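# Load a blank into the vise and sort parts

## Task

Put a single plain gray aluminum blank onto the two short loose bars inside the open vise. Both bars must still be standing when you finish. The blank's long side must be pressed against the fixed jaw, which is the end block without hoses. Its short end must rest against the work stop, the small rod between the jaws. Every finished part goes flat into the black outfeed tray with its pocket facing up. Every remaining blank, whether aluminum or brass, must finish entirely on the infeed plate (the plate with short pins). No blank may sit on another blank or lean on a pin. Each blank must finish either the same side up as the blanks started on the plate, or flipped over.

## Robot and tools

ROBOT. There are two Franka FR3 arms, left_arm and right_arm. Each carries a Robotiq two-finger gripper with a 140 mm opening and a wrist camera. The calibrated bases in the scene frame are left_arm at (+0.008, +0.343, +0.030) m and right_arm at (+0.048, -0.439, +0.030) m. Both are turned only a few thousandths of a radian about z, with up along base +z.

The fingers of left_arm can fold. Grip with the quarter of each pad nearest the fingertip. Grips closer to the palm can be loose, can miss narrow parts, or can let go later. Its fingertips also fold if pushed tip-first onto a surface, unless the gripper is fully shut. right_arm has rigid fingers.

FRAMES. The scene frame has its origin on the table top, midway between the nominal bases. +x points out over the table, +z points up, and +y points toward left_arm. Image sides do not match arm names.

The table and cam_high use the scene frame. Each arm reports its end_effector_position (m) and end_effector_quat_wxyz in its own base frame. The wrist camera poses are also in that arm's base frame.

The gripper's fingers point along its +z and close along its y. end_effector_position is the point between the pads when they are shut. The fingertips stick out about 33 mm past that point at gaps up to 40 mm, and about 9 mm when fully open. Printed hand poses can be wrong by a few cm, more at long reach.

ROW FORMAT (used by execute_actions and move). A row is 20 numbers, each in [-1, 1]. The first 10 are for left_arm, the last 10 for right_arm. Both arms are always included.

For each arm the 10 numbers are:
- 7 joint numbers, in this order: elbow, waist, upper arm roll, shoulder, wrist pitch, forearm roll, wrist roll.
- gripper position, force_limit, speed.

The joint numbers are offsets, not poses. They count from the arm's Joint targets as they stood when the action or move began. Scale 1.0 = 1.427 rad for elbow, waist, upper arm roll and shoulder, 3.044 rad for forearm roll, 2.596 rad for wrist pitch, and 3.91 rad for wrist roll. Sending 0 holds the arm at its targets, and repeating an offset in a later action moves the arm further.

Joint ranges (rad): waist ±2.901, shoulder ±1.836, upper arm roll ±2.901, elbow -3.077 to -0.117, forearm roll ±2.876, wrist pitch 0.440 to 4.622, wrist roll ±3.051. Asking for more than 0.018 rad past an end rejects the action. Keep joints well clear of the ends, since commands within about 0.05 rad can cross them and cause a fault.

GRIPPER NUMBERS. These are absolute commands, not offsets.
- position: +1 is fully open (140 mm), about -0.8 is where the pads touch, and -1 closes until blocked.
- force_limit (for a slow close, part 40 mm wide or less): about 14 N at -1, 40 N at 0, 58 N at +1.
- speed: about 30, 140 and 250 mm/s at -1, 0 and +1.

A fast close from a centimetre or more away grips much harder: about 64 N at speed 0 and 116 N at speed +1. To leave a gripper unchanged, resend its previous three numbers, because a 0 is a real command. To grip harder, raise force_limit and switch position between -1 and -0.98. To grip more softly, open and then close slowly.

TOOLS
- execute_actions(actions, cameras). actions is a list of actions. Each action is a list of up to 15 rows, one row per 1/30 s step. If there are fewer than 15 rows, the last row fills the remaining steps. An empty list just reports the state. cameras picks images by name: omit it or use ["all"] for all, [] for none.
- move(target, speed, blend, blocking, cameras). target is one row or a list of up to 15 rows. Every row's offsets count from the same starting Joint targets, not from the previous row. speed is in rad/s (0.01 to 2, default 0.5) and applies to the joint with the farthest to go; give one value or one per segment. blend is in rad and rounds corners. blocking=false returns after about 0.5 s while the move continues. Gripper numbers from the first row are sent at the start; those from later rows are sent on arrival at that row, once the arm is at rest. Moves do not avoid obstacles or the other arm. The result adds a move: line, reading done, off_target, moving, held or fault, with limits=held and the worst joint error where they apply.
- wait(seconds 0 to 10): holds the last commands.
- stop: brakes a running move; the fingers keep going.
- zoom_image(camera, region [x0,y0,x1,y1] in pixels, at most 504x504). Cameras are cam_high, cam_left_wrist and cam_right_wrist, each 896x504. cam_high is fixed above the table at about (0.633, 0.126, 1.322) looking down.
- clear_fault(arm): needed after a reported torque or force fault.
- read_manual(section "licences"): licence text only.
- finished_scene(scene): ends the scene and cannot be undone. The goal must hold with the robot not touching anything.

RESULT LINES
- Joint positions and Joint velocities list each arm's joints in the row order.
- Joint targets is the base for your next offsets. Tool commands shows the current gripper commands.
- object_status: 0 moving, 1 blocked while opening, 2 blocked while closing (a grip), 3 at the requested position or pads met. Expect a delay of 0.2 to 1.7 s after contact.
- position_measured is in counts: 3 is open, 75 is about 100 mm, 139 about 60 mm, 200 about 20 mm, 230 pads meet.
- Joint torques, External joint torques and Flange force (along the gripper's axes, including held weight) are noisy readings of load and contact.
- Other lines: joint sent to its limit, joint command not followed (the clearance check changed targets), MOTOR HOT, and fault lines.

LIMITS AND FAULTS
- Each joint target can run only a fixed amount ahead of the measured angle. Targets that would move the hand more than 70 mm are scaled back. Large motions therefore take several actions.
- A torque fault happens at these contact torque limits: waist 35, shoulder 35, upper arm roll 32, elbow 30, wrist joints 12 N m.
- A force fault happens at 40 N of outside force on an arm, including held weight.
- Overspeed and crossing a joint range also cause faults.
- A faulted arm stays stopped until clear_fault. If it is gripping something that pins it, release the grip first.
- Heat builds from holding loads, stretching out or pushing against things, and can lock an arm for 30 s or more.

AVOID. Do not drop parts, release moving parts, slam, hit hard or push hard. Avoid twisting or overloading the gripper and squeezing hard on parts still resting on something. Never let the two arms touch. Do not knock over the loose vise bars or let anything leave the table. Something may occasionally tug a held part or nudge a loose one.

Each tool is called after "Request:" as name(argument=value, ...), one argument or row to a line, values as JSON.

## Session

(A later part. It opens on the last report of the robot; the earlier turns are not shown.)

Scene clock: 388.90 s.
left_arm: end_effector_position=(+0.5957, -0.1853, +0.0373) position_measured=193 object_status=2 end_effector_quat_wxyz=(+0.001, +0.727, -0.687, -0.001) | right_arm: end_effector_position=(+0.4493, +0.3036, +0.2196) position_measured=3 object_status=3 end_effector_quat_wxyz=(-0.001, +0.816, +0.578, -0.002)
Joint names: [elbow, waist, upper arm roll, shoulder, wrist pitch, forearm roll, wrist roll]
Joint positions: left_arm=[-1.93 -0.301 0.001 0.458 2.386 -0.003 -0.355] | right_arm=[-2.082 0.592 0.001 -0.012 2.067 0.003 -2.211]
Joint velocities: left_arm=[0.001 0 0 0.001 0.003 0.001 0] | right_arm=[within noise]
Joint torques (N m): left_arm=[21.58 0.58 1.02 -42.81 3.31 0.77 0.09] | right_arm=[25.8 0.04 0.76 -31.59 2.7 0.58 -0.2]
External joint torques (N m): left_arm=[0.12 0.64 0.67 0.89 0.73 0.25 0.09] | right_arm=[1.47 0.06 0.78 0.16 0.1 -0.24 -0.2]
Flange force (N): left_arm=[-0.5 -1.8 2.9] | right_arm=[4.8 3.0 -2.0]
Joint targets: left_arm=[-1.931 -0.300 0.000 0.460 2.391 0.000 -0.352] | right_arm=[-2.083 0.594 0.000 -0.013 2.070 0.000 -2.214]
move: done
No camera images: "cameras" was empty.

Request:
execute_actions(
  actions=[
    [[-0.00014,0,0,0.00186,0.00112,0,0,-1,-0.05,-1,0,0,0,0,0,0,0,1,-0.1,-1]],
    [[-0.00014,0,0,0.00186,0.00112,0,0,-1,-0.05,-1,0,0,0,0,0,0,0,1,-0.1,-1]],
    [[-0.00014,0,0,0.00186,0.00112,0,0,-1,-0.05,-1,0,0,0,0,0,0,0,1,-0.1,-1]],
    [[-0.00014,0,0,0.00186,0.00112,0,0,-1,-0.05,-1,0,0,0,0,0,0,0,1,-0.1,-1]],
  ],
  cameras=[],
)

Scene clock: 394.33 s.
left_arm: end_effector_position=(+0.5978, -0.1859, +0.0372) position_measured=193 object_status=2 end_effector_quat_wxyz=(+0.000, +0.727, -0.687, +0.002) | right_arm: end_effector_position=(+0.4493, +0.3036, +0.2196) position_measured=3 object_status=3 end_effector_quat_wxyz=(-0.001, +0.816, +0.578, -0.002)
Joint names: [elbow, waist, upper arm roll, shoulder, wrist pitch, forearm roll, wrist roll]
Joint positions: left_arm=[-1.93 -0.301 0.001 0.46 2.394 -0.003 -0.355] | right_arm=[-2.082 0.592 0.001 -0.012 2.067 0.002 -2.211]
Joint velocities: within noise
Joint torques (N m): left_arm=[19.76 0.57 1.04 -37.02 3.95 0.76 0.1] | right_arm=[25.81 0.12 0.74 -31.59 2.71 0.56 -0.25]
External joint torques (N m): left_arm=[-1.63 0.59 0.66 6.59 1.36 0.25 0.1] | right_arm=[1.48 0.15 0.77 0.18 0.11 -0.26 -0.25]
External joint torques at the end of the 1st action: left_arm=[-0.43 0.57 0.59 2.45 0.79 0.24 0.09] | right_arm=[1.44 0.01 0.72 0.16 0.11 -0.26 -0.25]
External joint torques at the end of the 2nd action: left_arm=[-1.03 0.82 0.83 4.08 0.96 0.23 0.12] | right_arm=[1.34 -0.01 0.77 0.18 0.08 -0.27 -0.25]
External joint torques at the end of the 3rd action: left_arm=[-1.32 0.57 0.66 5.53 1.18 0.24 0.11] | right_arm=[1.32 0.12 0.81 0.33 0.08 -0.26 -0.23]
Flange force (N): left_arm=[1.6 -7.4 14.5] | right_arm=[4.8 3.1 -2.0]
Flange force at the end of the 1st action (N): left_arm=[0.1 -3.2 5.9] | right_arm=[4.6 3.1 -1.9]
Flange force at the end of the 2nd action (N): left_arm=[0.1 -4.6 9.2] | right_arm=[4.4 2.9 -1.8]
Flange force at the end of the 3rd action (N): left_arm=[1.2 -6.4 12.3] | right_arm=[4.7 3.0 -1.6]
Joint targets: left_arm=[-1.932 -0.300 0.000 0.471 2.403 0.000 -0.352] | right_arm=[-2.083 0.594 0.000 -0.013 2.070 0.000 -2.214]
Step readings (joint positions of left_arm | right_arm; steps 1 to 15: 1st action; 16 to 30: 2nd action; 31 to 45: 3rd action; 46 to 60: 4th action):
0: [-1.930 -0.301 0.001 0.459 2.387 -0.003 -0.355] | [-2.082 0.592 0.001 -0.012 2.067 0.003 -2.211]
1: [-1.930 -0.301 0.001 0.459 2.387 -0.003 -0.355] | [-2.082 0.592 0.001 -0.012 2.067 0.003 -2.211]
2: [-1.930 -0.301 0.001 0.459 2.387 -0.003 -0.355] | [-2.082 0.592 0.001 -0.012 2.067 0.003 -2.211]
4: [-1.930 -0.301 0.001 0.459 2.388 -0.003 -0.355] | [-2.082 0.592 0.001 -0.012 2.067 0.003 -2.211]
8: [-1.930 -0.301 0.001 0.459 2.388 -0.003 -0.355] | [-2.082 0.592 0.001 -0.012 2.067 0.003 -2.211]
15: [-1.930 -0.301 0.001 0.459 2.389 -0.003 -0.355] | [-2.082 0.592 0.001 -0.012 2.067 0.003 -2.211]
16: [-1.930 -0.301 0.001 0.459 2.389 -0.003 -0.355] | [-2.082 0.592 0.001 -0.012 2.067 0.003 -2.211]
17: [-1.930 -0.301 0.001 0.459 2.389 -0.003 -0.355] | [-2.082 0.592 0.001 -0.012 2.067 0.003 -2.211]
19: [-1.930 -0.301 0.001 0.459 2.389 -0.003 -0.355] | [-2.082 0.592 0.001 -0.012 2.067 0.003 -2.211]
23: [-1.930 -0.301 0.001 0.459 2.390 -0.003 -0.355] | [-2.082 0.592 0.001 -0.012 2.067 0.003 -2.211]
30: [-1.930 -0.301 0.001 0.459 2.390 -0.003 -0.355] | [-2.082 0.592 0.001 -0.012 2.067 0.003 -2.211]
31: [-1.930 -0.301 0.001 0.459 2.390 -0.003 -0.355] | [-2.082 0.592 0.001 -0.012 2.067 0.003 -2.211]
32: [-1.930 -0.301 0.001 0.459 2.391 -0.003 -0.355] | [-2.082 0.592 0.001 -0.012 2.067 0.003 -2.211]
34: [-1.930 -0.301 0.001 0.459 2.391 -0.003 -0.355] | [-2.082 0.592 0.001 -0.012 2.067 0.003 -2.211]
38: [-1.930 -0.301 0.001 0.459 2.392 -0.003 -0.355] | [-2.082 0.592 0.001 -0.012 2.067 0.003 -2.211]
45: [-1.930 -0.301 0.001 0.459 2.392 -0.003 -0.355] | [-2.082 0.592 0.001 -0.012 2.067 0.003 -2.211]
46: [-1.930 -0.301 0.001 0.460 2.392 -0.003 -0.355] | [-2.082 0.592 0.001 -0.012 2.067 0.003 -2.211]
47: [-1.930 -0.301 0.001 0.460 2.393 -0.003 -0.355] | [-2.082 0.592 0.001 -0.012 2.067 0.003 -2.211]
49: [-1.930 -0.301 0.001 0.460 2.393 -0.003 -0.355] | [-2.082 0.592 0.001 -0.012 2.067 0.003 -2.211]
53: [-1.930 -0.301 0.001 0.460 2.394 -0.003 -0.355] | [-2.082 0.592 0.001 -0.012 2.067 0.003 -2.211]
60: [-1.930 -0.301 0.001 0.460 2.394 -0.003 -0.355] | [-2.082 0.592 0.001 -0.012 2.067 0.003 -2.211]
No camera images: "cameras" was empty.

Request:
move(
  target=[
    [0.0007,0,0,-0.0077,-0.0046,0,0,-1,-0.05,-1, 0,0,0,0,0,0,0,1,-0.1,-1],
    [0.0007,0,0,-0.0077,-0.0046,0,0,-0.3,-0.05,-1, 0,0,0,0,0,0,0,1,-0.1,-1],
    [0.0196,0,0,-0.0788,-0.0541,0,0,-0.3,-0.05,-1, 0,0,0,0,0,0,0,1,-0.1,-1],
  ],
  speed=[0.1,0.1,0.25],
  cameras=["cam_left_wrist"],
)

Scene clock: 404.80 s.
left_arm: end_effector_position=(+0.5972, -0.1859, +0.1001) position_measured=167 object_status=3 end_effector_quat_wxyz=(+0.000, +0.727, -0.687, +0.002) | right_arm: end_effector_position=(+0.4493, +0.3036, +0.2196) position_measured=3 object_status=3 end_effector_quat_wxyz=(-0.001, +0.816, +0.578, -0.002)
Joint names: [elbow, waist, upper arm roll, shoulder, wrist pitch, forearm roll, wrist roll]
Joint positions: left_arm=[-1.904 -0.301 0.001 0.359 2.265 -0.003 -0.355] | right_arm=[-2.082 0.592 0.001 -0.012 2.067 0.002 -2.211]
Joint velocities: left_arm=[-0.001 0 0 0.001 -0.005 0.001 -0.003] | right_arm=[within noise]
Joint torques (N m): left_arm=[22.93 0.57 0.94 -42.16 2.56 0.82 0.12] | right_arm=[25.75 0.06 0.66 -31.59 2.69 0.58 -0.21]
External joint torques (N m): left_arm=[0.16 0.64 0.69 -0.02 -0.04 0.23 0.12] | right_arm=[1.47 0.09 0.7 0.15 0.09 -0.24 -0.21]
Flange force (N): left_arm=[-0.9 -1.1 -0.2] | right_arm=[4.7 3.1 -2.0]
Joint targets: left_arm=[-1.904 -0.300 0.000 0.359 2.263 0.000 -0.352] | right_arm=[-2.083 0.594 0.000 -0.013 2.070 0.000 -2.214]
move: done
camera_calibration:
cam_left_wrist: T_world_to_cam=[[-0.99848, -0.0551047, -0.00087511, 0.593165], [-0.0522008, 0.940533, 0.335668, 0.180449], [-0.0176738, 0.335204, -0.94198, 0.310089], [0, 0, 0, 1]] pos_world=[0.607163, -0.240975, 0.232045]
Images, in order (width x height): cam_left_wrist 896x504.

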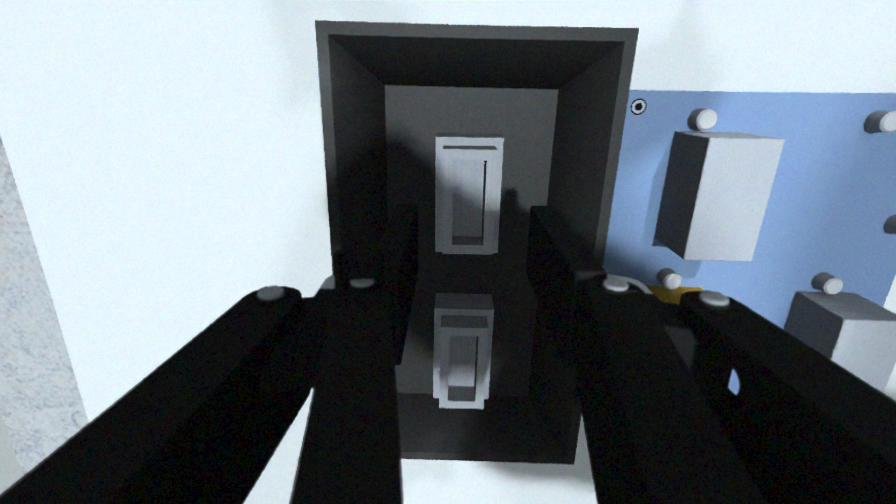

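Request:
move(
  target=[-0.2074,0.4205,0,-0.2516,-0.0243,0,0,-0.3,-0.05,-1, 0.4641,0.2414,0,0.4475,-0.0091,0,-0.0049,-0.08,-0.1,0],
  speed=0.8,
  cameras=["cam_right_wrist","cam_high"],
)

Request:
zoom_image(
  camera="cam_right_wrist",
  region=[300, 40, 640, 380],
)

Scene clock: 418.23 s.
left_arm: end_effector_position=(+0.5071, +0.1562, +0.1711) position_measured=167 object_status=3 end_effector_quat_wxyz=(+0.000, +0.897, -0.441, +0.002) | right_arm: end_effector_position=(+0.4234, +0.5820, +0.1189) position_measured=139 object_status=3 end_effector_quat_wxyz=(-0.002, +0.698, +0.717, +0.001)
Joint names: [elbow, waist, upper arm roll, shoulder, wrist pitch, forearm roll, wrist roll]
Joint positions: left_arm=[-2.198 0.299 0.001 0.002 2.202 -0.003 -0.355] | right_arm=[-1.423 0.94 0.001 0.626 2.051 0.002 -2.229]
Joint velocities: left_arm=[0 -0.001 0 0 -0.003 -0.001 0] | right_arm=[within noise]
Joint torques (N m): left_arm=[23 0.62 0.45 -31.71 2.51 0.84 0.08] | right_arm=[26.24 -0.64 1.19 -50.71 2.31 0.6 -0.22]
External joint torques (N m): left_arm=[-0.37 0.62 0.44 -0.49 -0.1 0.23 0.08] | right_arm=[1.8 -0.69 0.5 0.51 -0.31 -0.24 -0.22]
Flange force (N): left_arm=[-2.0 2.0 -0.4] | right_arm=[10.0 9.0 -1.9]
Joint targets: left_arm=[-2.199 0.299 0.000 0.000 2.199 0.000 -0.352] | right_arm=[-1.421 0.938 0.000 0.626 2.047 0.000 -2.233]
move: done
camera_calibration:
cam_right_wrist: T_world_to_cam=[[0.998989, 0.0441799, -0.00831958, -0.438249], [0.0443511, -0.93825, 0.343103, 0.490544], [0.00735241, -0.343125, -0.939261, 0.443805], [0, 0, 0, 1]] pos_world=[0.412787, 0.631895, 0.244896]
Images, in order (width x height): cam_high 896x504, cam_right_wrist 896x504.

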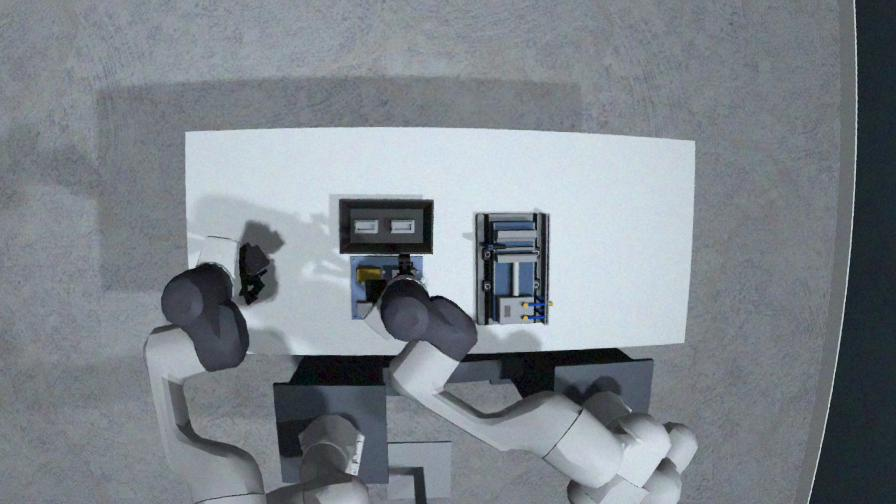

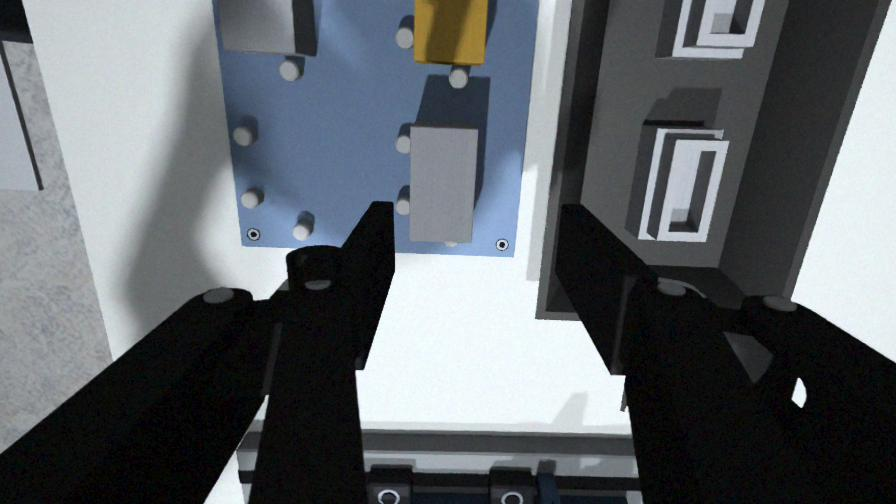

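Scaled by 1.482 from the camera's 896x504 image, which has a finer 1280x720 frame.

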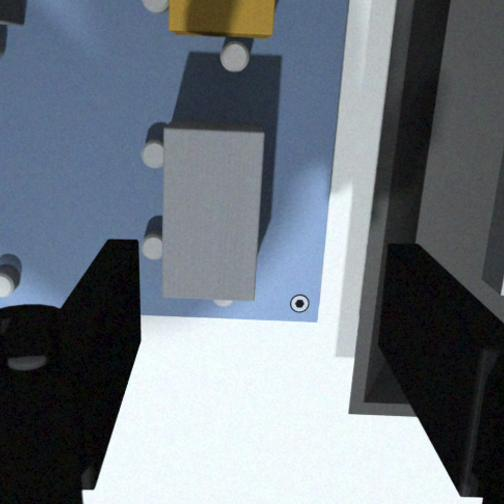

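Request:
move(
  target=[
    [0,0,0,0,0,0,0,-0.3,-0.05,-1, -0.0518,0.0127,0,0.0355,0.0480,0,0.0101,-0.14,-0.05,0],
    [0,0,0,0,0,0,0,-0.3,-0.05,-1, -0.0580,0.0127,0,0.0711,0.0710,0,0.0101,-0.14,-0.05,0],
  ],
  speed=[0.3,0.15],
  blend=[0.01,0],
  cameras=["cam_right_wrist"],
)

Request:
zoom_image(
  camera="cam_right_wrist",
  region=[340, 60, 620, 340],
)

Scene clock: 456.47 s.
left_arm: end_effector_position=(+0.5067, +0.1560, +0.1709) position_measured=167 object_status=3 end_effector_quat_wxyz=(+0.001, +0.897, -0.441, +0.001) | right_arm: end_effector_position=(+0.4104, +0.5820, +0.0249) position_measured=146 object_status=3 end_effector_quat_wxyz=(-0.001, +0.704, +0.710, -0.003)
Joint names: [elbow, waist, upper arm roll, shoulder, wrist pitch, forearm roll, wrist roll]
Joint positions: left_arm=[-2.199 0.299 0.001 0.002 2.201 -0.003 -0.355] | right_arm=[-1.503 0.955 0.001 0.727 2.226 0.002 -2.197]
Joint velocities: left_arm=[within noise] | right_arm=[0 0.002 0.001 0 0.004 -0.001 -0.002]
Joint torques (N m): left_arm=[23.32 0.59 0.52 -31.59 2.58 0.84 0.08] | right_arm=[24.64 -0.18 1.64 -51.7 2.84 0.5 0.08]
External joint torques (N m): left_arm=[0.02 0.58 0.51 -0.42 -0.01 0.23 0.08] | right_arm=[1.4 -0.27 0.87 0.56 0.25 -0.24 0.08]
Flange force (N): left_arm=[-1.5 0.6 -0.6] | right_arm=[7.4 5.3 1.1]
Joint targets: left_arm=[-2.199 0.299 0.000 0.000 2.199 0.000 -0.352] | right_arm=[-1.504 0.956 0.000 0.727 2.231 0.000 -2.193]
move: done; blend cut to 0 rad at target 1
camera_calibration:
cam_right_wrist: T_world_to_cam=[[0.999569, 0.0266585, -0.0123127, -0.41593], [0.0292793, -0.936748, 0.348777, 0.528604], [-0.00223608, -0.348987, -0.937125, 0.36289], [0, 0, 0, 1]] pos_world=[0.401085, 0.632901, 0.150587]
Images, in order (width x height): cam_right_wrist 896x504.

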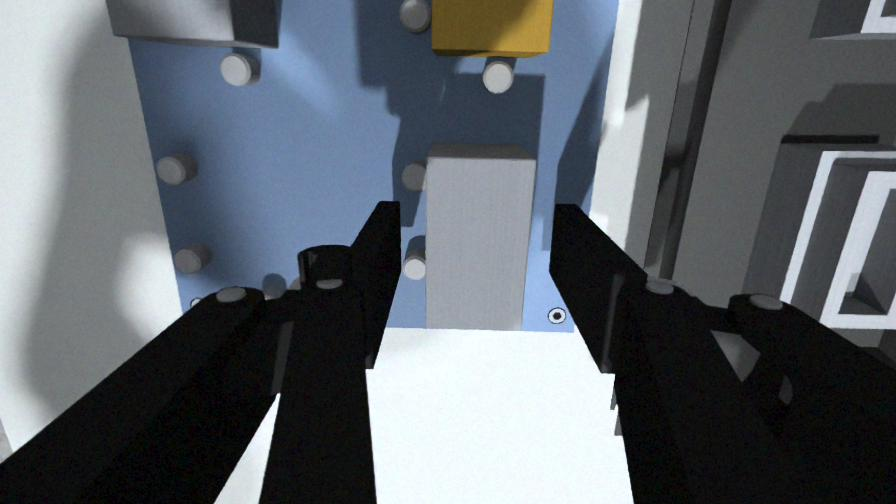

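Scaled by 1.800 from the camera's 896x504 image, which has a finer 1280x720 frame.

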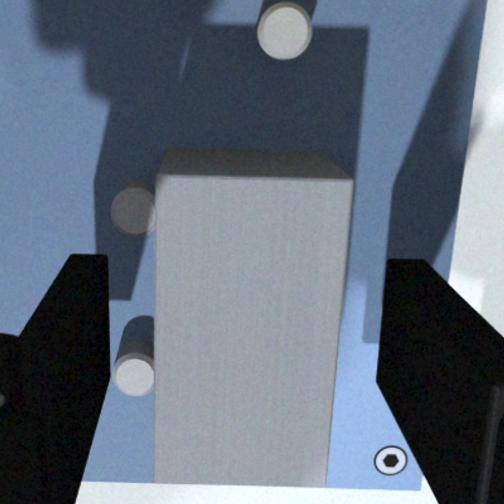

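Request:
move(
  target=[0,0,0,0,0,0,0,-0.3,-0.05,-1, 0,0,0,0,0,0,0,-1,-0.05,-1],
  speed=0.3,
  cameras=[],
)

Scene clock: 467.03 s.
left_arm: end_effector_position=(+0.5067, +0.1559, +0.1708) position_measured=167 object_status=3 end_effector_quat_wxyz=(+0.001, +0.897, -0.441, +0.001) | right_arm: end_effector_position=(+0.4106, +0.5823, +0.0250) position_measured=180 object_status=0 end_effector_quat_wxyz=(-0.001, +0.704, +0.710, -0.002)
Joint names: [elbow, waist, upper arm roll, shoulder, wrist pitch, forearm roll, wrist roll]
Joint positions: left_arm=[-2.199 0.299 0.001 0.002 2.201 -0.003 -0.355] | right_arm=[-1.503 0.955 0.001 0.727 2.227 0.002 -2.196]
Joint velocities: within noise
Joint torques (N m): left_arm=[23.42 0.58 0.57 -31.59 2.6 0.84 0.09] | right_arm=[24.74 -0.17 1.31 -51.52 2.75 0.52 0.05]
External joint torques (N m): left_arm=[0.04 0.6 0.59 -0.33 0 0.23 0.09] | right_arm=[1.45 0.05 0.76 0.76 0.14 -0.22 0.05]
Flange force (N): left_arm=[-1.5 0.3 -0.5] | right_arm=[8.5 5.8 1.2]
Joint targets: left_arm=[-2.199 0.299 0.000 0.000 2.199 0.000 -0.352] | right_arm=[-1.504 0.956 0.000 0.727 2.231 0.000 -2.193]
move: done
No camera images: "cameras" was empty.

Request:
move(
  target=[
    [0,0,0,0,0,0,0,-0.3,-0.05,-1, 0.0289,0,0,-0.0780,-0.0588,0,0,-1,-0.05,-1],
    [0,0,0,0,0,0,0,-0.3,-0.05,-1, -0.3757,-0.2847,0,-0.3920,-0.0090,0,-0.1065,-1,-0.05,-1],
  ],
  speed=[0.2,0.6],
  blend=[0.03,0],
  cameras=["cam_right_wrist"],
)

Request:
zoom_image(
  camera="cam_right_wrist",
  region=[260, 40, 680, 360],
)

Scene clock: 500.83 s.
left_arm: end_effector_position=(+0.5066, +0.1559, +0.1708) position_measured=167 object_status=3 end_effector_quat_wxyz=(+0.001, +0.897, -0.442, +0.001) | right_arm: end_effector_position=(+0.4927, +0.3015, +0.1480) position_measured=180 object_status=2 end_effector_quat_wxyz=(-0.002, +0.703, +0.711, -0.004)
Joint names: [elbow, waist, upper arm roll, shoulder, wrist pitch, forearm roll, wrist roll]
Joint positions: left_arm=[-2.199 0.299 0.001 0.002 2.201 -0.003 -0.355] | right_arm=[-2.04 0.55 -0.002 0.171 2.202 0.002 -2.605]
Joint velocities: left_arm=[within noise] | right_arm=[0 0 0.001 -0.001 0 0 -0.004]
Joint torques (N m): left_arm=[23.42 0.55 0.57 -31.58 2.62 0.85 0.08] | right_arm=[25.27 -0.3 1.25 -38.11 2.93 0.56 -0.25]
External joint torques (N m): left_arm=[0.07 0.59 0.6 -0.4 0.02 0.24 0.08] | right_arm=[1.86 -0.25 1.12 -0.96 0.36 -0.21 -0.25]
Flange force (N): left_arm=[-1.5 0.4 -0.6] | right_arm=[2.2 3.4 -2.4]
Joint targets: left_arm=[-2.199 0.299 0.000 0.000 2.199 0.000 -0.352] | right_arm=[-2.040 0.550 0.000 0.168 2.208 0.000 -2.610]
move: done; blend cut to 0 rad at target 1
camera_calibration:
cam_right_wrist: T_world_to_cam=[[0.999496, 0.0276563, -0.0155791, -0.489061], [0.0313566, -0.936534, 0.349172, 0.219393], [-0.00493357, -0.349485, -0.936929, 0.381969], [0, 0, 0, 1]] pos_world=[0.48382, 0.352487, 0.273653]
Images, in order (width x height): cam_right_wrist 896x504.

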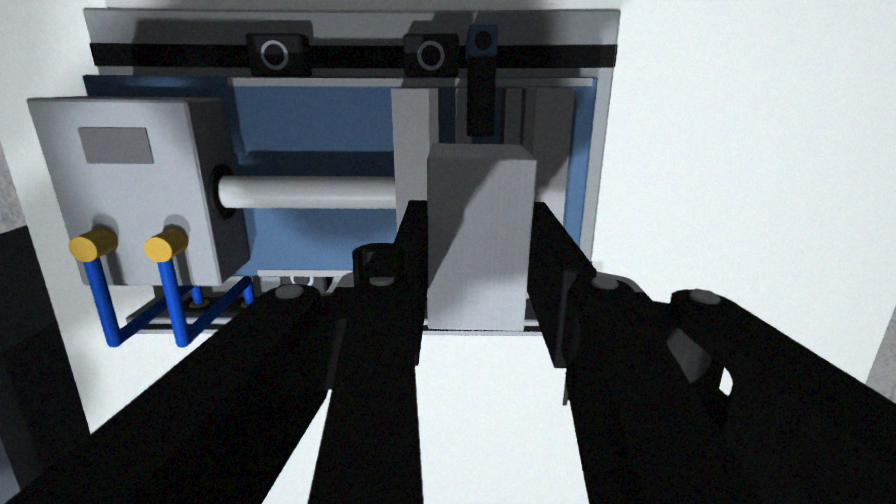

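Scaled by 1.200 from the camera's 896x504 image, which has a finer 1280x720 frame.

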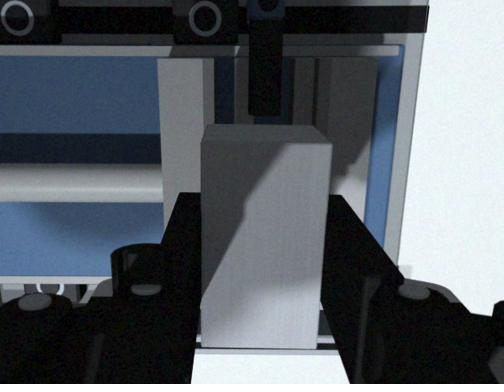

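Request:
zoom_image(
  camera="cam_right_wrist",
  region=[370, 10, 620, 180],
)

Scaled by 2.016 from the camera's 896x504 image, which has a finer 1280x720 frame.

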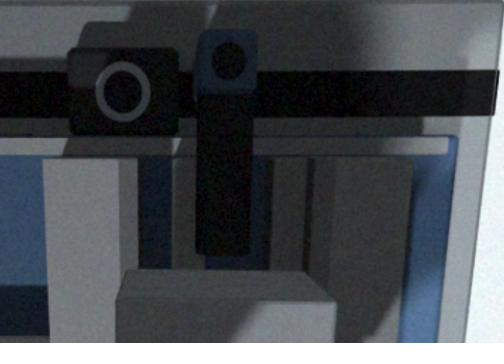

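Request:
zoom_image(
  camera="cam_right_wrist",
  region=[80, 0, 200, 100],
)

Request:
zoom_image(
  camera="cam_right_wrist",
  region=[510, 0, 630, 100],
)

Scaled by 4.200 from the camera's 896x504 image, which has a finer 1280x720 frame.

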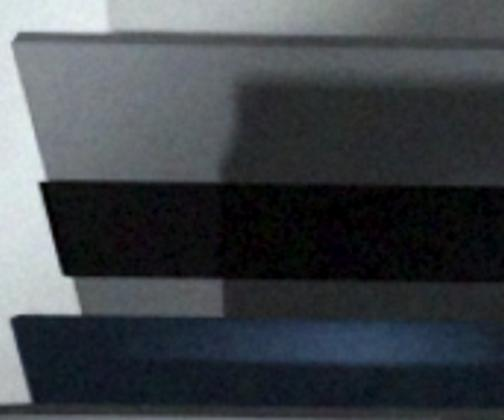

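Scaled by 4.200 from the camera's 896x504 image, which has a finer 1280x720 frame.

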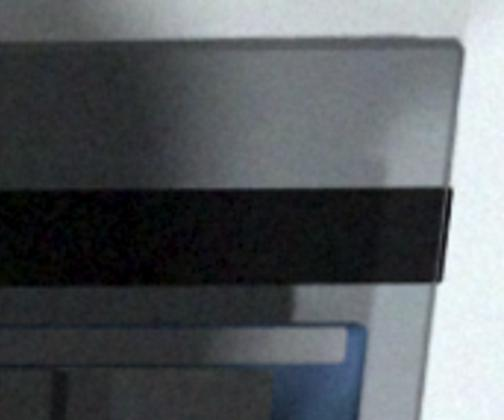

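Request:
move(
  target=[
    [0,0,0,0,0,0,0,-0.3,-0.05,-1, 0.0041,-0.0083,0,0.0030,-0.0006,0,-0.0065,-1,-0.05,-1],
    [0,0,0,0,0,0,0,-0.3,-0.05,-1, -0.0252,-0.0083,0,0.0505,0.0416,0,-0.0065,-1,-0.05,-1],
  ],
  speed=[0.1,0.15],
  cameras=["cam_right_wrist"],
)

Request:
zoom_image(
  camera="cam_right_wrist",
  region=[370, 30, 620, 210],
)

Scene clock: 549.67 s.
left_arm: end_effector_position=(+0.5066, +0.1559, +0.1708) position_measured=167 object_status=3 end_effector_quat_wxyz=(+0.001, +0.897, -0.442, +0.001) | right_arm: end_effector_position=(+0.4971, +0.2972, +0.1009) position_measured=180 object_status=2 end_effector_quat_wxyz=(-0.002, +0.697, +0.717, -0.003)
Joint names: [elbow, waist, upper arm roll, shoulder, wrist pitch, forearm roll, wrist roll]
Joint positions: left_arm=[-2.199 0.299 0.001 0.002 2.201 -0.003 -0.355] | right_arm=[-2.076 0.54 -0.002 0.241 2.31 0.002 -2.632]
Joint velocities: left_arm=[within noise] | right_arm=[0.001 0 0.001 0 0.004 0.001 -0.001]
Joint torques (N m): left_arm=[23.46 0.62 0.56 -31.53 2.63 0.83 0.1] | right_arm=[24.47 -0.61 1.18 -38.83 2.95 0.45 -0.25]
External joint torques (N m): left_arm=[0.24 0.51 0.44 -0.48 0.05 0.22 0.1] | right_arm=[2.05 -0.62 0.94 -0.43 0.39 -0.25 -0.25]
Flange force (N): left_arm=[-1.2 0.1 -0.8] | right_arm=[2.6 5.7 -1.2]
Joint targets: left_arm=[-2.199 0.299 0.000 0.000 2.199 0.000 -0.352] | right_arm=[-2.076 0.538 0.000 0.240 2.316 0.000 -2.635]
move: done
camera_calibration:
cam_right_wrist: T_world_to_cam=[[0.998904, 0.0444398, -0.0146683, -0.49884], [0.0467647, -0.936059, 0.348722, 0.223834], [0.00176678, -0.349026, -0.937111, 0.332888], [0, 0, 0, 1]] pos_world=[0.487238, 0.347877, 0.22658]
Images, in order (width x height): cam_right_wrist 896x504.

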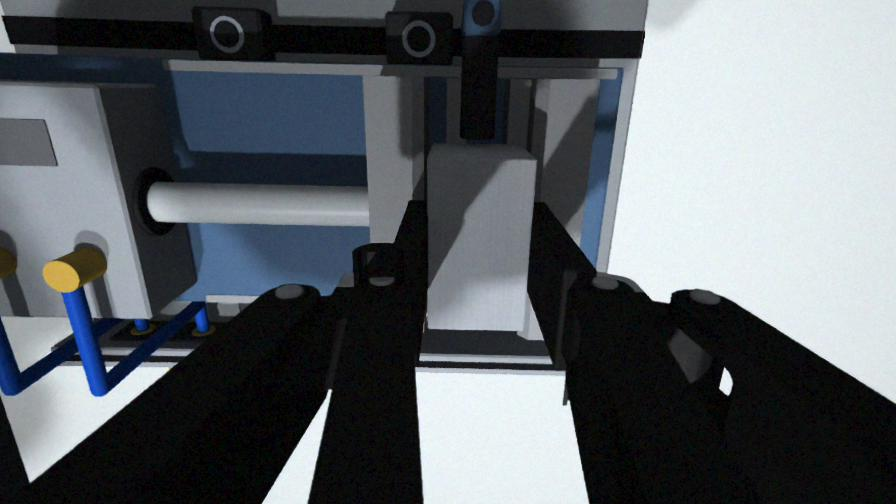

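Scaled by 2.016 from the camera's 896x504 image, which has a finer 1280x720 frame.

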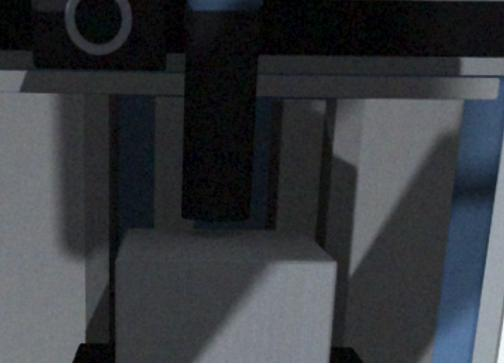

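Request:
execute_actions(
  actions=[
    [[0,0,0,0,0,0,0,-0.3,-0.05,-1,-0.0007,0,0,0.00165,0.00129,0,0,-1,-0.05,-1]],
    [[0,0,0,0,0,0,0,-0.3,-0.05,-1,-0.0007,0,0,0.00165,0.00129,0,0,-1,-0.05,-1]],
    [[0,0,0,0,0,0,0,-0.3,-0.05,-1,-0.0007,0,0,0.00165,0.00129,0,0,-1,-0.05,-1]],
    [[0,0,0,0,0,0,0,-0.3,-0.05,-1,-0.0007,0,0,0.00165,0.00129,0,0,-1,-0.05,-1]],
  ],
  cameras=[],
)

Scene clock: 559.87 s.
left_arm: end_effector_position=(+0.5065, +0.1558, +0.1708) position_measured=167 object_status=3 end_effector_quat_wxyz=(+0.001, +0.897, -0.442, +0.001) | right_arm: end_effector_position=(+0.4976, +0.2975, +0.0976) position_measured=180 object_status=2 end_effector_quat_wxyz=(-0.001, +0.697, +0.717, -0.003)
Joint names: [elbow, waist, upper arm roll, shoulder, wrist pitch, forearm roll, wrist roll]
Joint positions: left_arm=[-2.199 0.299 0.001 0.002 2.201 -0.003 -0.355] | right_arm=[-2.078 0.54 -0.002 0.247 2.319 0.002 -2.632]
Joint velocities: within noise
Joint torques (N m): left_arm=[23.49 0.61 0.57 -31.53 2.63 0.84 0.1] | right_arm=[23.23 -0.64 1.19 -35.95 3.55 0.5 -0.23]
External joint torques (N m): left_arm=[0.17 0.71 0.67 -0.33 0.03 0.23 0.1] | right_arm=[0.83 -0.67 0.92 2.57 0.97 -0.2 -0.23]
External joint torques at the end of the 1st action: left_arm=[0.12 0.65 0.57 -0.31 0.03 0.22 0.14] | right_arm=[1.85 -0.63 0.97 0.1 0.36 -0.2 -0.23]
External joint torques at the end of the 2nd action: left_arm=[0.15 0.63 0.58 -0.35 0.04 0.23 0.12] | right_arm=[1.92 -0.44 0.99 -0.07 0.41 -0.2 -0.17]
External joint torques at the end of the 3rd action: left_arm=[0.19 0.55 0.49 -0.41 0.03 0.24 0.11] | right_arm=[1.5 -0.63 0.93 1.19 0.56 -0.23 -0.18]
Flange force (N): left_arm=[-1.5 -0.2 -0.5] | right_arm=[3.8 7.9 5.7]
Flange force at the end of the 1st action (N): left_arm=[-1.5 -0.1 -0.5] | right_arm=[3.0 6.3 -0.3]
Flange force at the end of the 2nd action (N): left_arm=[-1.5 0.0 -0.5] | right_arm=[3.1 5.9 -0.5]
Flange force at the end of the 3rd action (N): left_arm=[-1.3 0.1 -0.7] | right_arm=[3.6 7.4 2.1]
Joint targets: left_arm=[-2.199 0.299 0.000 0.000 2.199 0.000 -0.352] | right_arm=[-2.080 0.538 0.000 0.249 2.329 0.000 -2.635]
Step readings (joint positions of left_arm | right_arm; steps 1 to 15: 1st action; 16 to 30: 2nd action; 31 to 45: 3rd action; 46 to 60: 4th action):
0: [-2.199 0.299 0.001 0.002 2.201 -0.003 -0.355] | [-2.076 0.540 -0.002 0.241 2.311 0.002 -2.632]
1: [-2.199 0.299 0.001 0.002 2.201 -0.003 -0.355] | [-2.076 0.540 -0.002 0.241 2.311 0.002 -2.632]
2: [-2.199 0.299 0.001 0.002 2.201 -0.003 -0.355] | [-2.076 0.540 -0.002 0.241 2.311 0.002 -2.632]
4: [-2.199 0.299 0.001 0.002 2.201 -0.003 -0.355] | [-2.076 0.540 -0.002 0.242 2.312 0.002 -2.632]
8: [-2.199 0.299 0.001 0.002 2.201 -0.003 -0.355] | [-2.076 0.540 -0.002 0.243 2.313 0.002 -2.632]
15: [-2.199 0.299 0.001 0.002 2.201 -0.003 -0.355] | [-2.077 0.540 -0.002 0.243 2.313 0.002 -2.632]
16: [-2.199 0.299 0.001 0.002 2.201 -0.003 -0.355] | [-2.077 0.540 -0.002 0.243 2.314 0.002 -2.632]
17: [-2.199 0.299 0.001 0.002 2.201 -0.003 -0.355] | [-2.077 0.540 -0.002 0.243 2.314 0.002 -2.632]
19: [-2.199 0.299 0.001 0.002 2.201 -0.003 -0.355] | [-2.077 0.540 -0.002 0.244 2.315 0.002 -2.632]
23: [-2.199 0.299 0.001 0.002 2.201 -0.003 -0.355] | [-2.077 0.540 -0.002 0.245 2.316 0.002 -2.632]
30: [-2.199 0.299 0.001 0.002 2.201 -0.003 -0.355] | [-2.078 0.540 -0.002 0.245 2.317 0.002 -2.632]
31: [-2.199 0.299 0.001 0.002 2.201 -0.003 -0.355] | [-2.078 0.540 -0.002 0.245 2.317 0.002 -2.632]
32: [-2.199 0.299 0.001 0.002 2.201 -0.003 -0.355] | [-2.078 0.540 -0.002 0.245 2.318 0.002 -2.632]
34: [-2.199 0.299 0.001 0.002 2.201 -0.003 -0.355] | [-2.078 0.540 -0.002 0.246 2.319 0.002 -2.632]
38: [-2.199 0.299 0.001 0.002 2.201 -0.003 -0.355] | [-2.078 0.540 -0.002 0.247 2.319 0.002 -2.632]
45: [-2.199 0.299 0.001 0.002 2.201 -0.003 -0.355] | [-2.078 0.540 -0.002 0.247 2.319 0.002 -2.632]
46: [-2.199 0.299 0.001 0.002 2.201 -0.003 -0.355] | [-2.078 0.540 -0.002 0.247 2.319 0.002 -2.632]
47: [-2.199 0.299 0.001 0.002 2.201 -0.003 -0.355] | [-2.078 0.540 -0.002 0.247 2.319 0.002 -2.632]
49: [-2.199 0.299 0.001 0.002 2.201 -0.003 -0.355] | [-2.078 0.540 -0.002 0.247 2.319 0.002 -2.632]
53: [-2.199 0.299 0.001 0.002 2.201 -0.003 -0.355] | [-2.078 0.540 -0.002 0.247 2.319 0.002 -2.632]
60: [-2.199 0.299 0.001 0.002 2.201 -0.003 -0.355] | [-2.078 0.540 -0.002 0.247 2.319 0.002 -2.632]
No camera images: "cameras" was empty.

Request:
execute_actions(
  actions=[
    [[0,0,0,0,0,0,0,-0.3,-0.05,-1,0.0110,-0.0024,0,0.0025,-0.0046,0,-0.0009,-1,-0.05,-1]],
    [[0,0,0,0,0,0,0,-0.3,-0.05,-1,0.00234,-0.00061,0,0.00158,-0.00042,0,-0.00022,-1,-0.05,-1]],
    [[0,0,0,0,0,0,0,-0.3,-0.05,-1,0.00234,-0.00061,0,0.00158,-0.00042,0,-0.00022,-1,-0.05,-1]],
    [[0,0,0,0,0,0,0,-0.3,-0.05,-1,0.00234,-0.00061,0,0.00158,-0.00042,0,-0.00022,-1,-0.05,-1]],
  ],
  cameras=[],
)

Scene clock: 571.13 s.
left_arm: end_effector_position=(+0.5065, +0.1558, +0.1708) position_measured=167 object_status=3 end_effector_quat_wxyz=(+0.001, +0.897, -0.442, +0.001) | right_arm: end_effector_position=(+0.4998, +0.2982, +0.0978) position_measured=180 object_status=2 end_effector_quat_wxyz=(-0.003, +0.697, +0.717, -0.006)
Joint names: [elbow, waist, upper arm roll, shoulder, wrist pitch, forearm roll, wrist roll]
Joint positions: left_arm=[-2.199 0.299 0.001 0.002 2.201 -0.003 -0.355] | right_arm=[-2.059 0.536 0.001 0.258 2.304 0.002 -2.635]
Joint velocities: within noise
Joint torques (N m): left_arm=[23.48 0.59 0.6 -31.55 2.64 0.83 0.09] | right_arm=[26.6 -2.27 -0.26 -37.39 4.21 -0.06 -0.45]
External joint torques (N m): left_arm=[0.11 0.54 0.55 -0.27 0.04 0.22 0.09] | right_arm=[4.15 -2.31 -0.57 1.52 1.66 -0.76 -0.45]
External joint torques at the end of the 1st action: left_arm=[0.12 0.59 0.58 -0.35 0.05 0.22 0.09] | right_arm=[3.79 -1.52 0.33 0.45 0.64 -0.4 -0.37]
External joint torques at the end of the 2nd action: left_arm=[0.13 0.66 0.67 -0.31 0.04 0.22 0.1] | right_arm=[3.88 -1.88 0.01 0.81 1.02 -0.53 -0.37]
External joint torques at the end of the 3rd action: left_arm=[0.05 0.69 0.71 -0.27 0.03 0.24 0.1] | right_arm=[4.01 -2.2 -0.32 1.14 1.36 -0.61 -0.43]
Flange force (N): left_arm=[-1.3 0.0 -0.4] | right_arm=[5.6 17.6 3.1]
Flange force at the end of the 1st action (N): left_arm=[-1.4 0.1 -0.5] | right_arm=[5.5 14.2 -0.5]
Flange force at the end of the 2nd action (N): left_arm=[-1.5 -0.1 -0.4] | right_arm=[5.4 15.2 0.8]
Flange force at the end of the 3rd action (N): left_arm=[-1.6 0.0 -0.3] | right_arm=[5.3 16.4 1.9]
Joint targets: left_arm=[-2.199 0.299 0.000 0.000 2.199 0.000 -0.352] | right_arm=[-2.054 0.532 0.000 0.260 2.314 0.000 -2.641]
Step readings (joint positions of left_arm | right_arm; steps 1 to 15: 1st action; 16 to 30: 2nd action; 31 to 45: 3rd action; 46 to 60: 4th action):
0: [-2.199 0.299 0.001 0.002 2.201 -0.003 -0.355] | [-2.078 0.540 -0.002 0.246 2.319 0.002 -2.632]
1: [-2.199 0.299 0.001 0.002 2.201 -0.003 -0.355] | [-2.078 0.540 -0.002 0.247 2.319 0.002 -2.632]
2: [-2.199 0.299 0.001 0.002 2.201 -0.003 -0.355] | [-2.075 0.539 -0.001 0.249 2.319 0.002 -2.633]
4: [-2.199 0.299 0.001 0.002 2.201 -0.003 -0.355] | [-2.071 0.538 -0.001 0.251 2.317 0.002 -2.633]
8: [-2.199 0.299 0.001 0.002 2.201 -0.003 -0.355] | [-2.069 0.538 -0.001 0.252 2.315 0.002 -2.633]
15: [-2.199 0.299 0.001 0.002 2.201 -0.003 -0.355] | [-2.069 0.538 -0.001 0.253 2.314 0.002 -2.633]
16: [-2.199 0.299 0.001 0.002 2.201 -0.003 -0.355] | [-2.068 0.538 0.000 0.253 2.314 0.002 -2.634]
17: [-2.199 0.299 0.001 0.002 2.201 -0.003 -0.355] | [-2.068 0.538 0.000 0.253 2.313 0.002 -2.634]
19: [-2.199 0.299 0.001 0.002 2.201 -0.003 -0.355] | [-2.067 0.537 0.000 0.254 2.312 0.002 -2.634]
23: [-2.199 0.299 0.001 0.002 2.201 -0.003 -0.355] | [-2.066 0.537 0.000 0.254 2.311 0.002 -2.634]
30: [-2.199 0.299 0.001 0.002 2.201 -0.003 -0.355] | [-2.066 0.537 0.000 0.254 2.311 0.002 -2.634]
31: [-2.199 0.299 0.001 0.002 2.201 -0.003 -0.355] | [-2.065 0.537 0.000 0.254 2.310 0.002 -2.634]
32: [-2.199 0.299 0.001 0.002 2.201 -0.003 -0.355] | [-2.065 0.537 0.000 0.255 2.309 0.002 -2.634]
34: [-2.199 0.299 0.001 0.002 2.201 -0.003 -0.355] | [-2.064 0.537 0.000 0.255 2.308 0.002 -2.634]
38: [-2.199 0.299 0.001 0.002 2.201 -0.003 -0.355] | [-2.063 0.537 0.000 0.256 2.307 0.002 -2.634]
45: [-2.199 0.299 0.001 0.002 2.201 -0.003 -0.355] | [-2.063 0.537 0.000 0.256 2.307 0.002 -2.634]
46: [-2.199 0.299 0.001 0.002 2.201 -0.003 -0.355] | [-2.062 0.537 0.000 0.256 2.307 0.002 -2.634]
47: [-2.199 0.299 0.001 0.002 2.201 -0.003 -0.355] | [-2.061 0.537 0.001 0.256 2.306 0.002 -2.634]
49: [-2.199 0.299 0.001 0.002 2.201 -0.003 -0.355] | [-2.060 0.536 0.001 0.257 2.305 0.002 -2.634]
53: [-2.199 0.299 0.001 0.002 2.201 -0.003 -0.355] | [-2.060 0.536 0.001 0.257 2.304 0.002 -2.635]
60: [-2.199 0.299 0.001 0.002 2.201 -0.003 -0.355] | [-2.059 0.536 0.001 0.257 2.304 0.002 -2.635]
No camera images: "cameras" was empty.

Request:
wait(
  seconds=0.05,
  cameras=["cam_right_wrist"],
)

Request:
zoom_image(
  camera="cam_right_wrist",
  region=[400, 110, 600, 240],
)

Scene clock: 580.60 s.
left_arm: end_effector_position=(+0.5065, +0.1558, +0.1708) position_measured=167 object_status=3 end_effector_quat_wxyz=(+0.001, +0.897, -0.442, +0.001) | right_arm: end_effector_position=(+0.4998, +0.2982, +0.0978) position_measured=180 object_status=2 end_effector_quat_wxyz=(-0.003, +0.697, +0.717, -0.006)
Joint names: [elbow, waist, upper arm roll, shoulder, wrist pitch, forearm roll, wrist roll]
Joint positions: left_arm=[-2.199 0.299 0.001 0.002 2.201 -0.003 -0.355] | right_arm=[-2.059 0.536 0.001 0.258 2.303 0.002 -2.635]
Joint velocities: within noise
Joint torques (N m): left_arm=[23.44 0.58 0.58 -31.53 2.64 0.84 0.09] | right_arm=[26.33 -2.2 -0.25 -37.42 4.27 -0.04 -0.47]
External joint torques (N m): left_arm=[0.12 0.58 0.57 -0.34 0.05 0.22 0.09] | right_arm=[3.88 -2.09 -0.44 1.5 1.72 -0.75 -0.46]
Flange force (N): left_arm=[-1.4 0.1 -0.5] | right_arm=[5.3 16.4 3.4]
Joint targets: left_arm=[-2.199 0.299 0.000 0.000 2.199 0.000 -0.352] | right_arm=[-2.054 0.532 0.000 0.260 2.314 0.000 -2.641]
Tool commands: left_gripper/position=-0.3 left_gripper/force_limit=-0.05 left_gripper/speed=-1.0 right_gripper/position=-1.0 right_gripper/force_limit=-0.05 right_gripper/speed=-1.0
wait: 0.07 s; at rest from the start
camera_calibration:
cam_right_wrist: T_world_to_cam=[[0.998733, 0.0459708, -0.0204893, -0.501373], [0.0502388, -0.935098, 0.35081, 0.223525], [-0.00303253, -0.351395, -0.936223, 0.333407], [0, 0, 0, 1]] pos_world=[0.490519, 0.349224, 0.223456]
Images, in order (width x height): cam_right_wrist 896x504.

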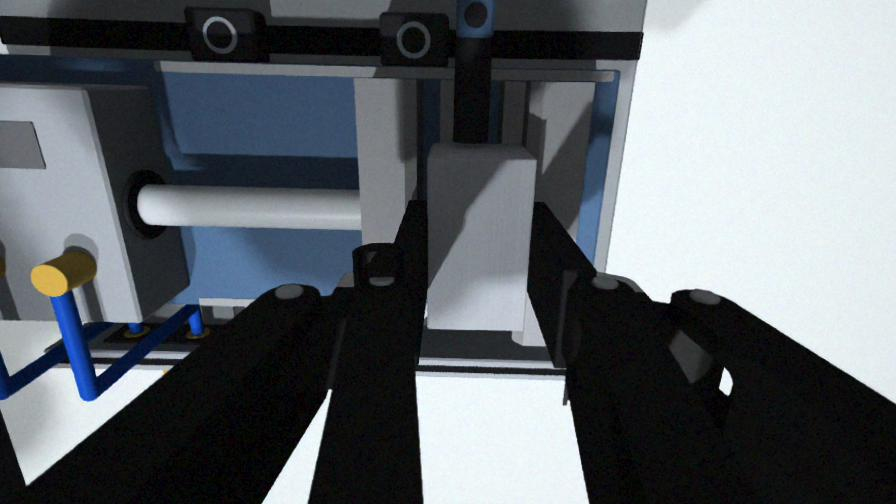

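Scaled by 2.520 from the camera's 896x504 image, which has a finer 1280x720 frame.

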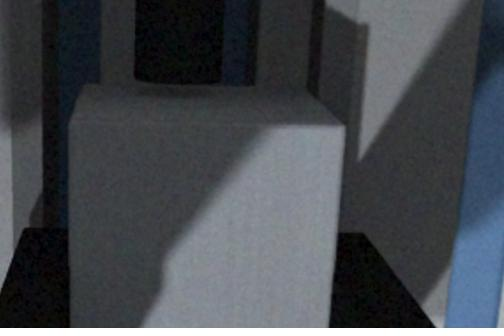

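Request:
move(
  target=[
    [0,0,0,0,0,0,0,-0.3,-0.05,-1, -0.0117,0.0030,0,-0.0079,0.0021,0,0.0011,-1,-0.05,-1],
    [0,0,0,0,0,0,0,-0.3,-0.05,-1, 0.0141,0.0042,0,-0.0614,-0.0414,0,0.0015,-1,-0.05,-1],
    [0,0,0,0,0,0,0,-0.3,-0.05,-1, 0.4319,0.2965,0,0.2598,-0.0945,0,0.1143,-1,-0.05,-1],
    [0,0,0,0,0,0,0,-0.3,-0.05,-1, 0.4029,0.2965,0,0.3309,-0.0396,0,0.1143,-1,-0.05,-1],
  ],
  speed=[0.1,0.3,0.7,0.25],
  blend=[0,0.02,0.03,0],
  cameras=["cam_right_wrist"],
)

Request:
zoom_image(
  camera="cam_right_wrist",
  region=[340, 60, 620, 340],
)

Scene clock: 710.23 s.
left_arm: end_effector_position=(+0.5065, +0.1558, +0.1708) position_measured=167 object_status=3 end_effector_quat_wxyz=(+0.001, +0.897, -0.442, +0.001) | right_arm: end_effector_position=(+0.4119, +0.5850, +0.0297) position_measured=180 object_status=2 end_effector_quat_wxyz=(+0.000, +0.702, +0.712, -0.004)
Joint names: [elbow, waist, upper arm roll, shoulder, wrist pitch, forearm roll, wrist roll]
Joint positions: left_arm=[-2.199 0.299 0.001 0.002 2.201 -0.003 -0.355] | right_arm=[-1.479 0.956 0.001 0.733 2.205 0.002 -2.2]
Joint velocities: left_arm=[within noise] | right_arm=[-0.001 0.001 0 0 0.003 0 0.007]
Joint torques (N m): left_arm=[23.48 0.61 0.65 -31.52 2.64 0.84 0.1] | right_arm=[25.5 -0.36 1.49 -52.98 3.02 0.66 0.06]
External joint torques (N m): left_arm=[0.22 0.64 0.68 -0.45 0.05 0.22 0.1] | right_arm=[2.02 -0.16 0.9 -0.33 0.41 -0.09 0.06]
Flange force (N): left_arm=[-1.5 0.0 -0.7] | right_arm=[7.8 5.5 -0.2]
Joint targets: left_arm=[-2.199 0.299 0.000 0.000 2.199 0.000 -0.352] | right_arm=[-1.479 0.955 0.000 0.732 2.211 0.000 -2.195]
move: done
camera_calibration:
cam_right_wrist: T_world_to_cam=[[0.999441, 0.0306203, -0.0134304, -0.419722], [0.0333866, -0.935792, 0.350968, 0.527309], [-0.00182134, -0.35122, -0.936291, 0.369556], [0, 0, 0, 1]] pos_world=[0.402555, 0.636099, 0.155306]
Images, in order (width x height): cam_right_wrist 896x504.

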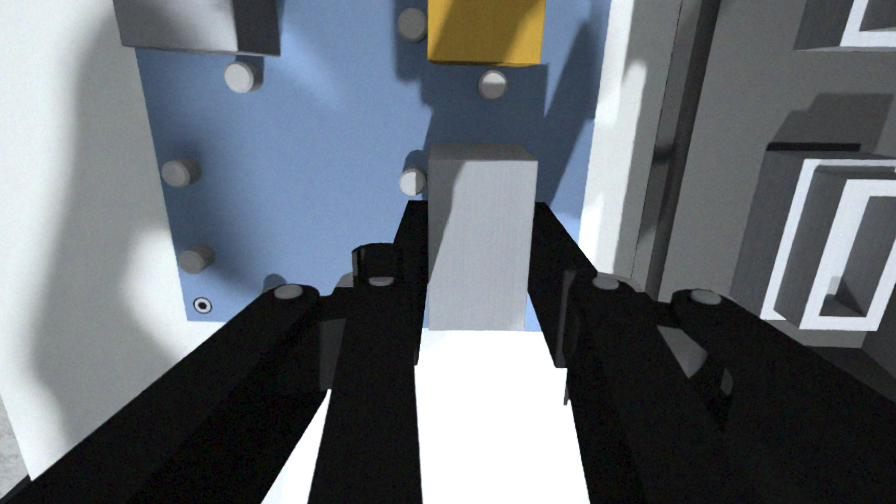

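Scaled by 1.800 from the camera's 896x504 image, which has a finer 1280x720 frame.

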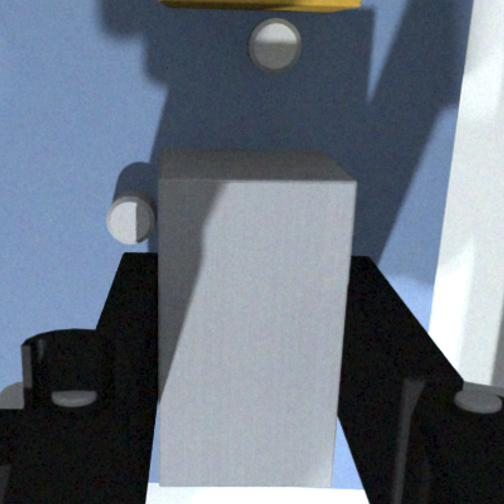

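Request:
move(
  target=[
    [0,0,0,0,0,0,0,-0.3,-0.05,-1, -0.0005,0,0,0.0059,0.0035,0,0,-1,-0.05,-1],
    [0,0,0,0,0,0,0,-0.3,-0.05,-1, -0.0005,0,0,0.0059,0.0035,0,0,-0.2,-0.05,-0.5],
    [0,0,0,0,0,0,0,-0.3,-0.05,-1, 0.0002,0,0,-0.0016,-0.0010,0,0,-0.2,-0.05,-0.5],
    [0,0,0,0,0,0,0,-0.3,-0.05,-1, 0.0002,0,0,-0.0016,-0.0010,0,0,-1,-0.05,-1],
  ],
  speed=[0.03,0.1,0.05,0.1],
  cameras=["cam_right_wrist"],
)

Request:
zoom_image(
  camera="cam_right_wrist",
  region=[340, 60, 620, 340],
)

Scene clock: 720.73 s.
left_arm: end_effector_position=(+0.5065, +0.1558, +0.1707) position_measured=167 object_status=3 end_effector_quat_wxyz=(+0.001, +0.897, -0.442, +0.001) | right_arm: end_effector_position=(+0.4136, +0.5874, +0.0322) position_measured=180 object_status=0 end_effector_quat_wxyz=(-0.001, +0.703, +0.711, +0.001)
Joint names: [elbow, waist, upper arm roll, shoulder, wrist pitch, forearm roll, wrist roll]
Joint positions: left_arm=[-2.199 0.299 0.001 0.002 2.201 -0.003 -0.355] | right_arm=[-1.48 0.956 0.001 0.73 2.212 0.002 -2.197]
Joint velocities: within noise
Joint torques (N m): left_arm=[23.46 0.56 0.6 -31.47 2.65 0.83 0.11] | right_arm=[24.89 -0.57 1.17 -52.3 2.37 0.65 0.09]
External joint torques (N m): left_arm=[0.18 0.51 0.55 -0.36 0.06 0.22 0.11] | right_arm=[1.39 -0.44 0.56 0.27 -0.26 -0.1 0.09]
Flange force (N): left_arm=[-1.3 0.0 -0.5] | right_arm=[7.6 5.8 -0.2]
Joint targets: left_arm=[-2.199 0.299 0.000 0.000 2.199 0.000 -0.352] | right_arm=[-1.479 0.955 0.000 0.729 2.208 0.000 -2.195]
move: done
camera_calibration:
cam_right_wrist: T_world_to_cam=[[0.999562, 0.0285794, -0.0076638, -0.420509], [0.0294718, -0.938577, 0.34381, 0.532129], [0.00263282, -0.343885, -0.939008, 0.366636], [0, 0, 0, 1]] pos_world=[0.403677, 0.637542, 0.1581]
Images, in order (width x height): cam_right_wrist 896x504.

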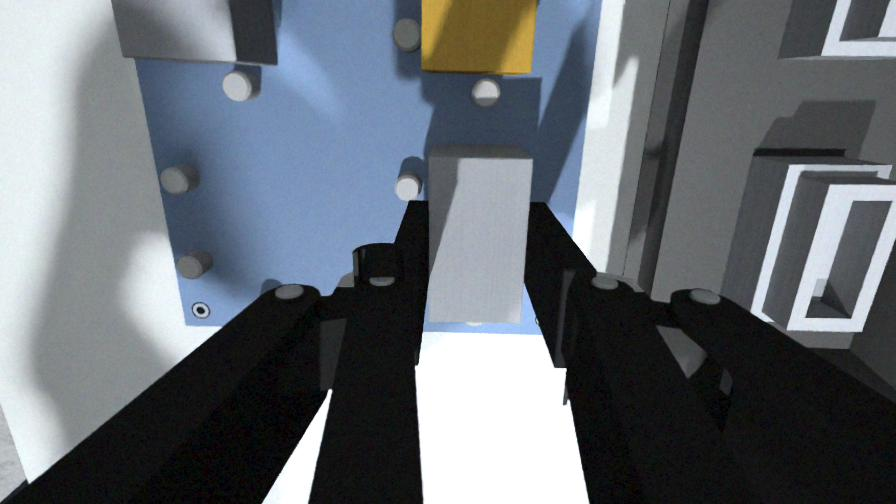

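Scaled by 1.800 from the camera's 896x504 image, which has a finer 1280x720 frame.

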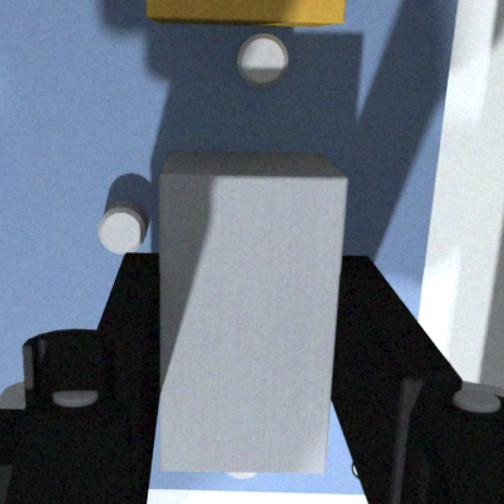

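Request:
move(
  target=[
    [0,0,0,0,0,0,0,-0.3,-0.05,-1, 0.0287,0,0,-0.0694,-0.0540,0,0,-1,-0.05,-1],
    [0,0,0,0,0,0,0,-0.3,-0.05,-1, -0.3885,-0.2928,0,-0.3973,-0.0049,0,-0.1130,-1,-0.05,-1],
  ],
  speed=[0.2,0.6],
  blend=[0.03,0],
  cameras=["cam_right_wrist"],
)

Request:
zoom_image(
  camera="cam_right_wrist",
  region=[370, 10, 620, 180],
)

Scene clock: 732.53 s.
left_arm: end_effector_position=(+0.5064, +0.1558, +0.1707) position_measured=167 object_status=3 end_effector_quat_wxyz=(+0.001, +0.897, -0.442, +0.001) | right_arm: end_effector_position=(+0.4968, +0.2954, +0.1529) position_measured=180 object_status=2 end_effector_quat_wxyz=(-0.002, +0.698, +0.716, -0.004)
Joint names: [elbow, waist, upper arm roll, shoulder, wrist pitch, forearm roll, wrist roll]
Joint positions: left_arm=[-2.199 0.299 0.001 0.002 2.201 -0.003 -0.355] | right_arm=[-2.033 0.538 -0.002 0.166 2.19 0.002 -2.631]
Joint velocities: left_arm=[within noise] | right_arm=[-0.001 -0.001 0 -0.001 0 0 -0.006]
Joint torques (N m): left_arm=[23.48 0.53 0.64 -31.48 2.65 0.83 0.1] | right_arm=[25.4 -0.26 1.22 -38.09 2.89 0.67 -0.21]
External joint torques (N m): left_arm=[0.15 0.45 0.56 -0.26 0.06 0.22 0.1] | right_arm=[2.01 -0.31 1.01 -1.2 0.35 -0.1 -0.21]
Flange force (N): left_arm=[-1.1 -0.2 -0.4] | right_arm=[2.0 3.5 -2.9]
Joint targets: left_arm=[-2.199 0.299 0.000 0.000 2.199 0.000 -0.352] | right_arm=[-2.033 0.538 0.000 0.163 2.196 0.000 -2.636]
move: done; blend cut to 0 rad at target 1
camera_calibration:
cam_right_wrist: T_world_to_cam=[[0.999006, 0.0417656, -0.0155748, -0.496806], [0.0445751, -0.935932, 0.34935, 0.205014], [0.0000137979, -0.349697, -0.936863, 0.382044], [0, 0, 0, 1]] pos_world=[0.487169, 0.346228, 0.278564]
Images, in order (width x height): cam_right_wrist 896x504.

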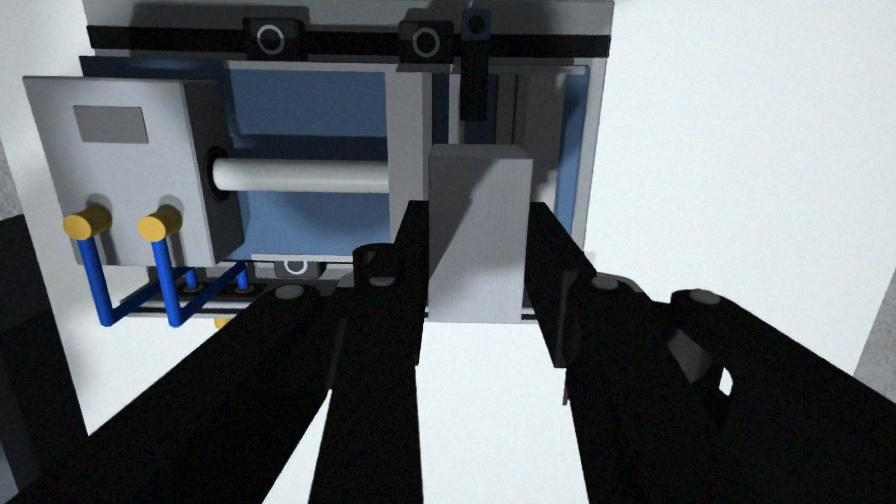

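Scaled by 2.016 from the camera's 896x504 image, which has a finer 1280x720 frame.

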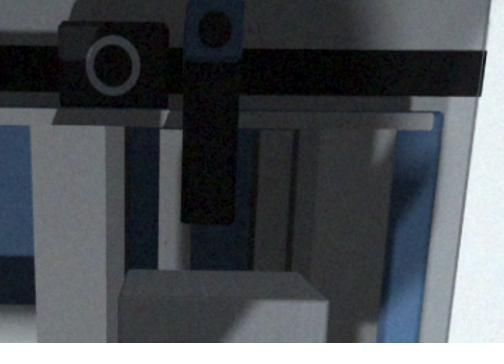

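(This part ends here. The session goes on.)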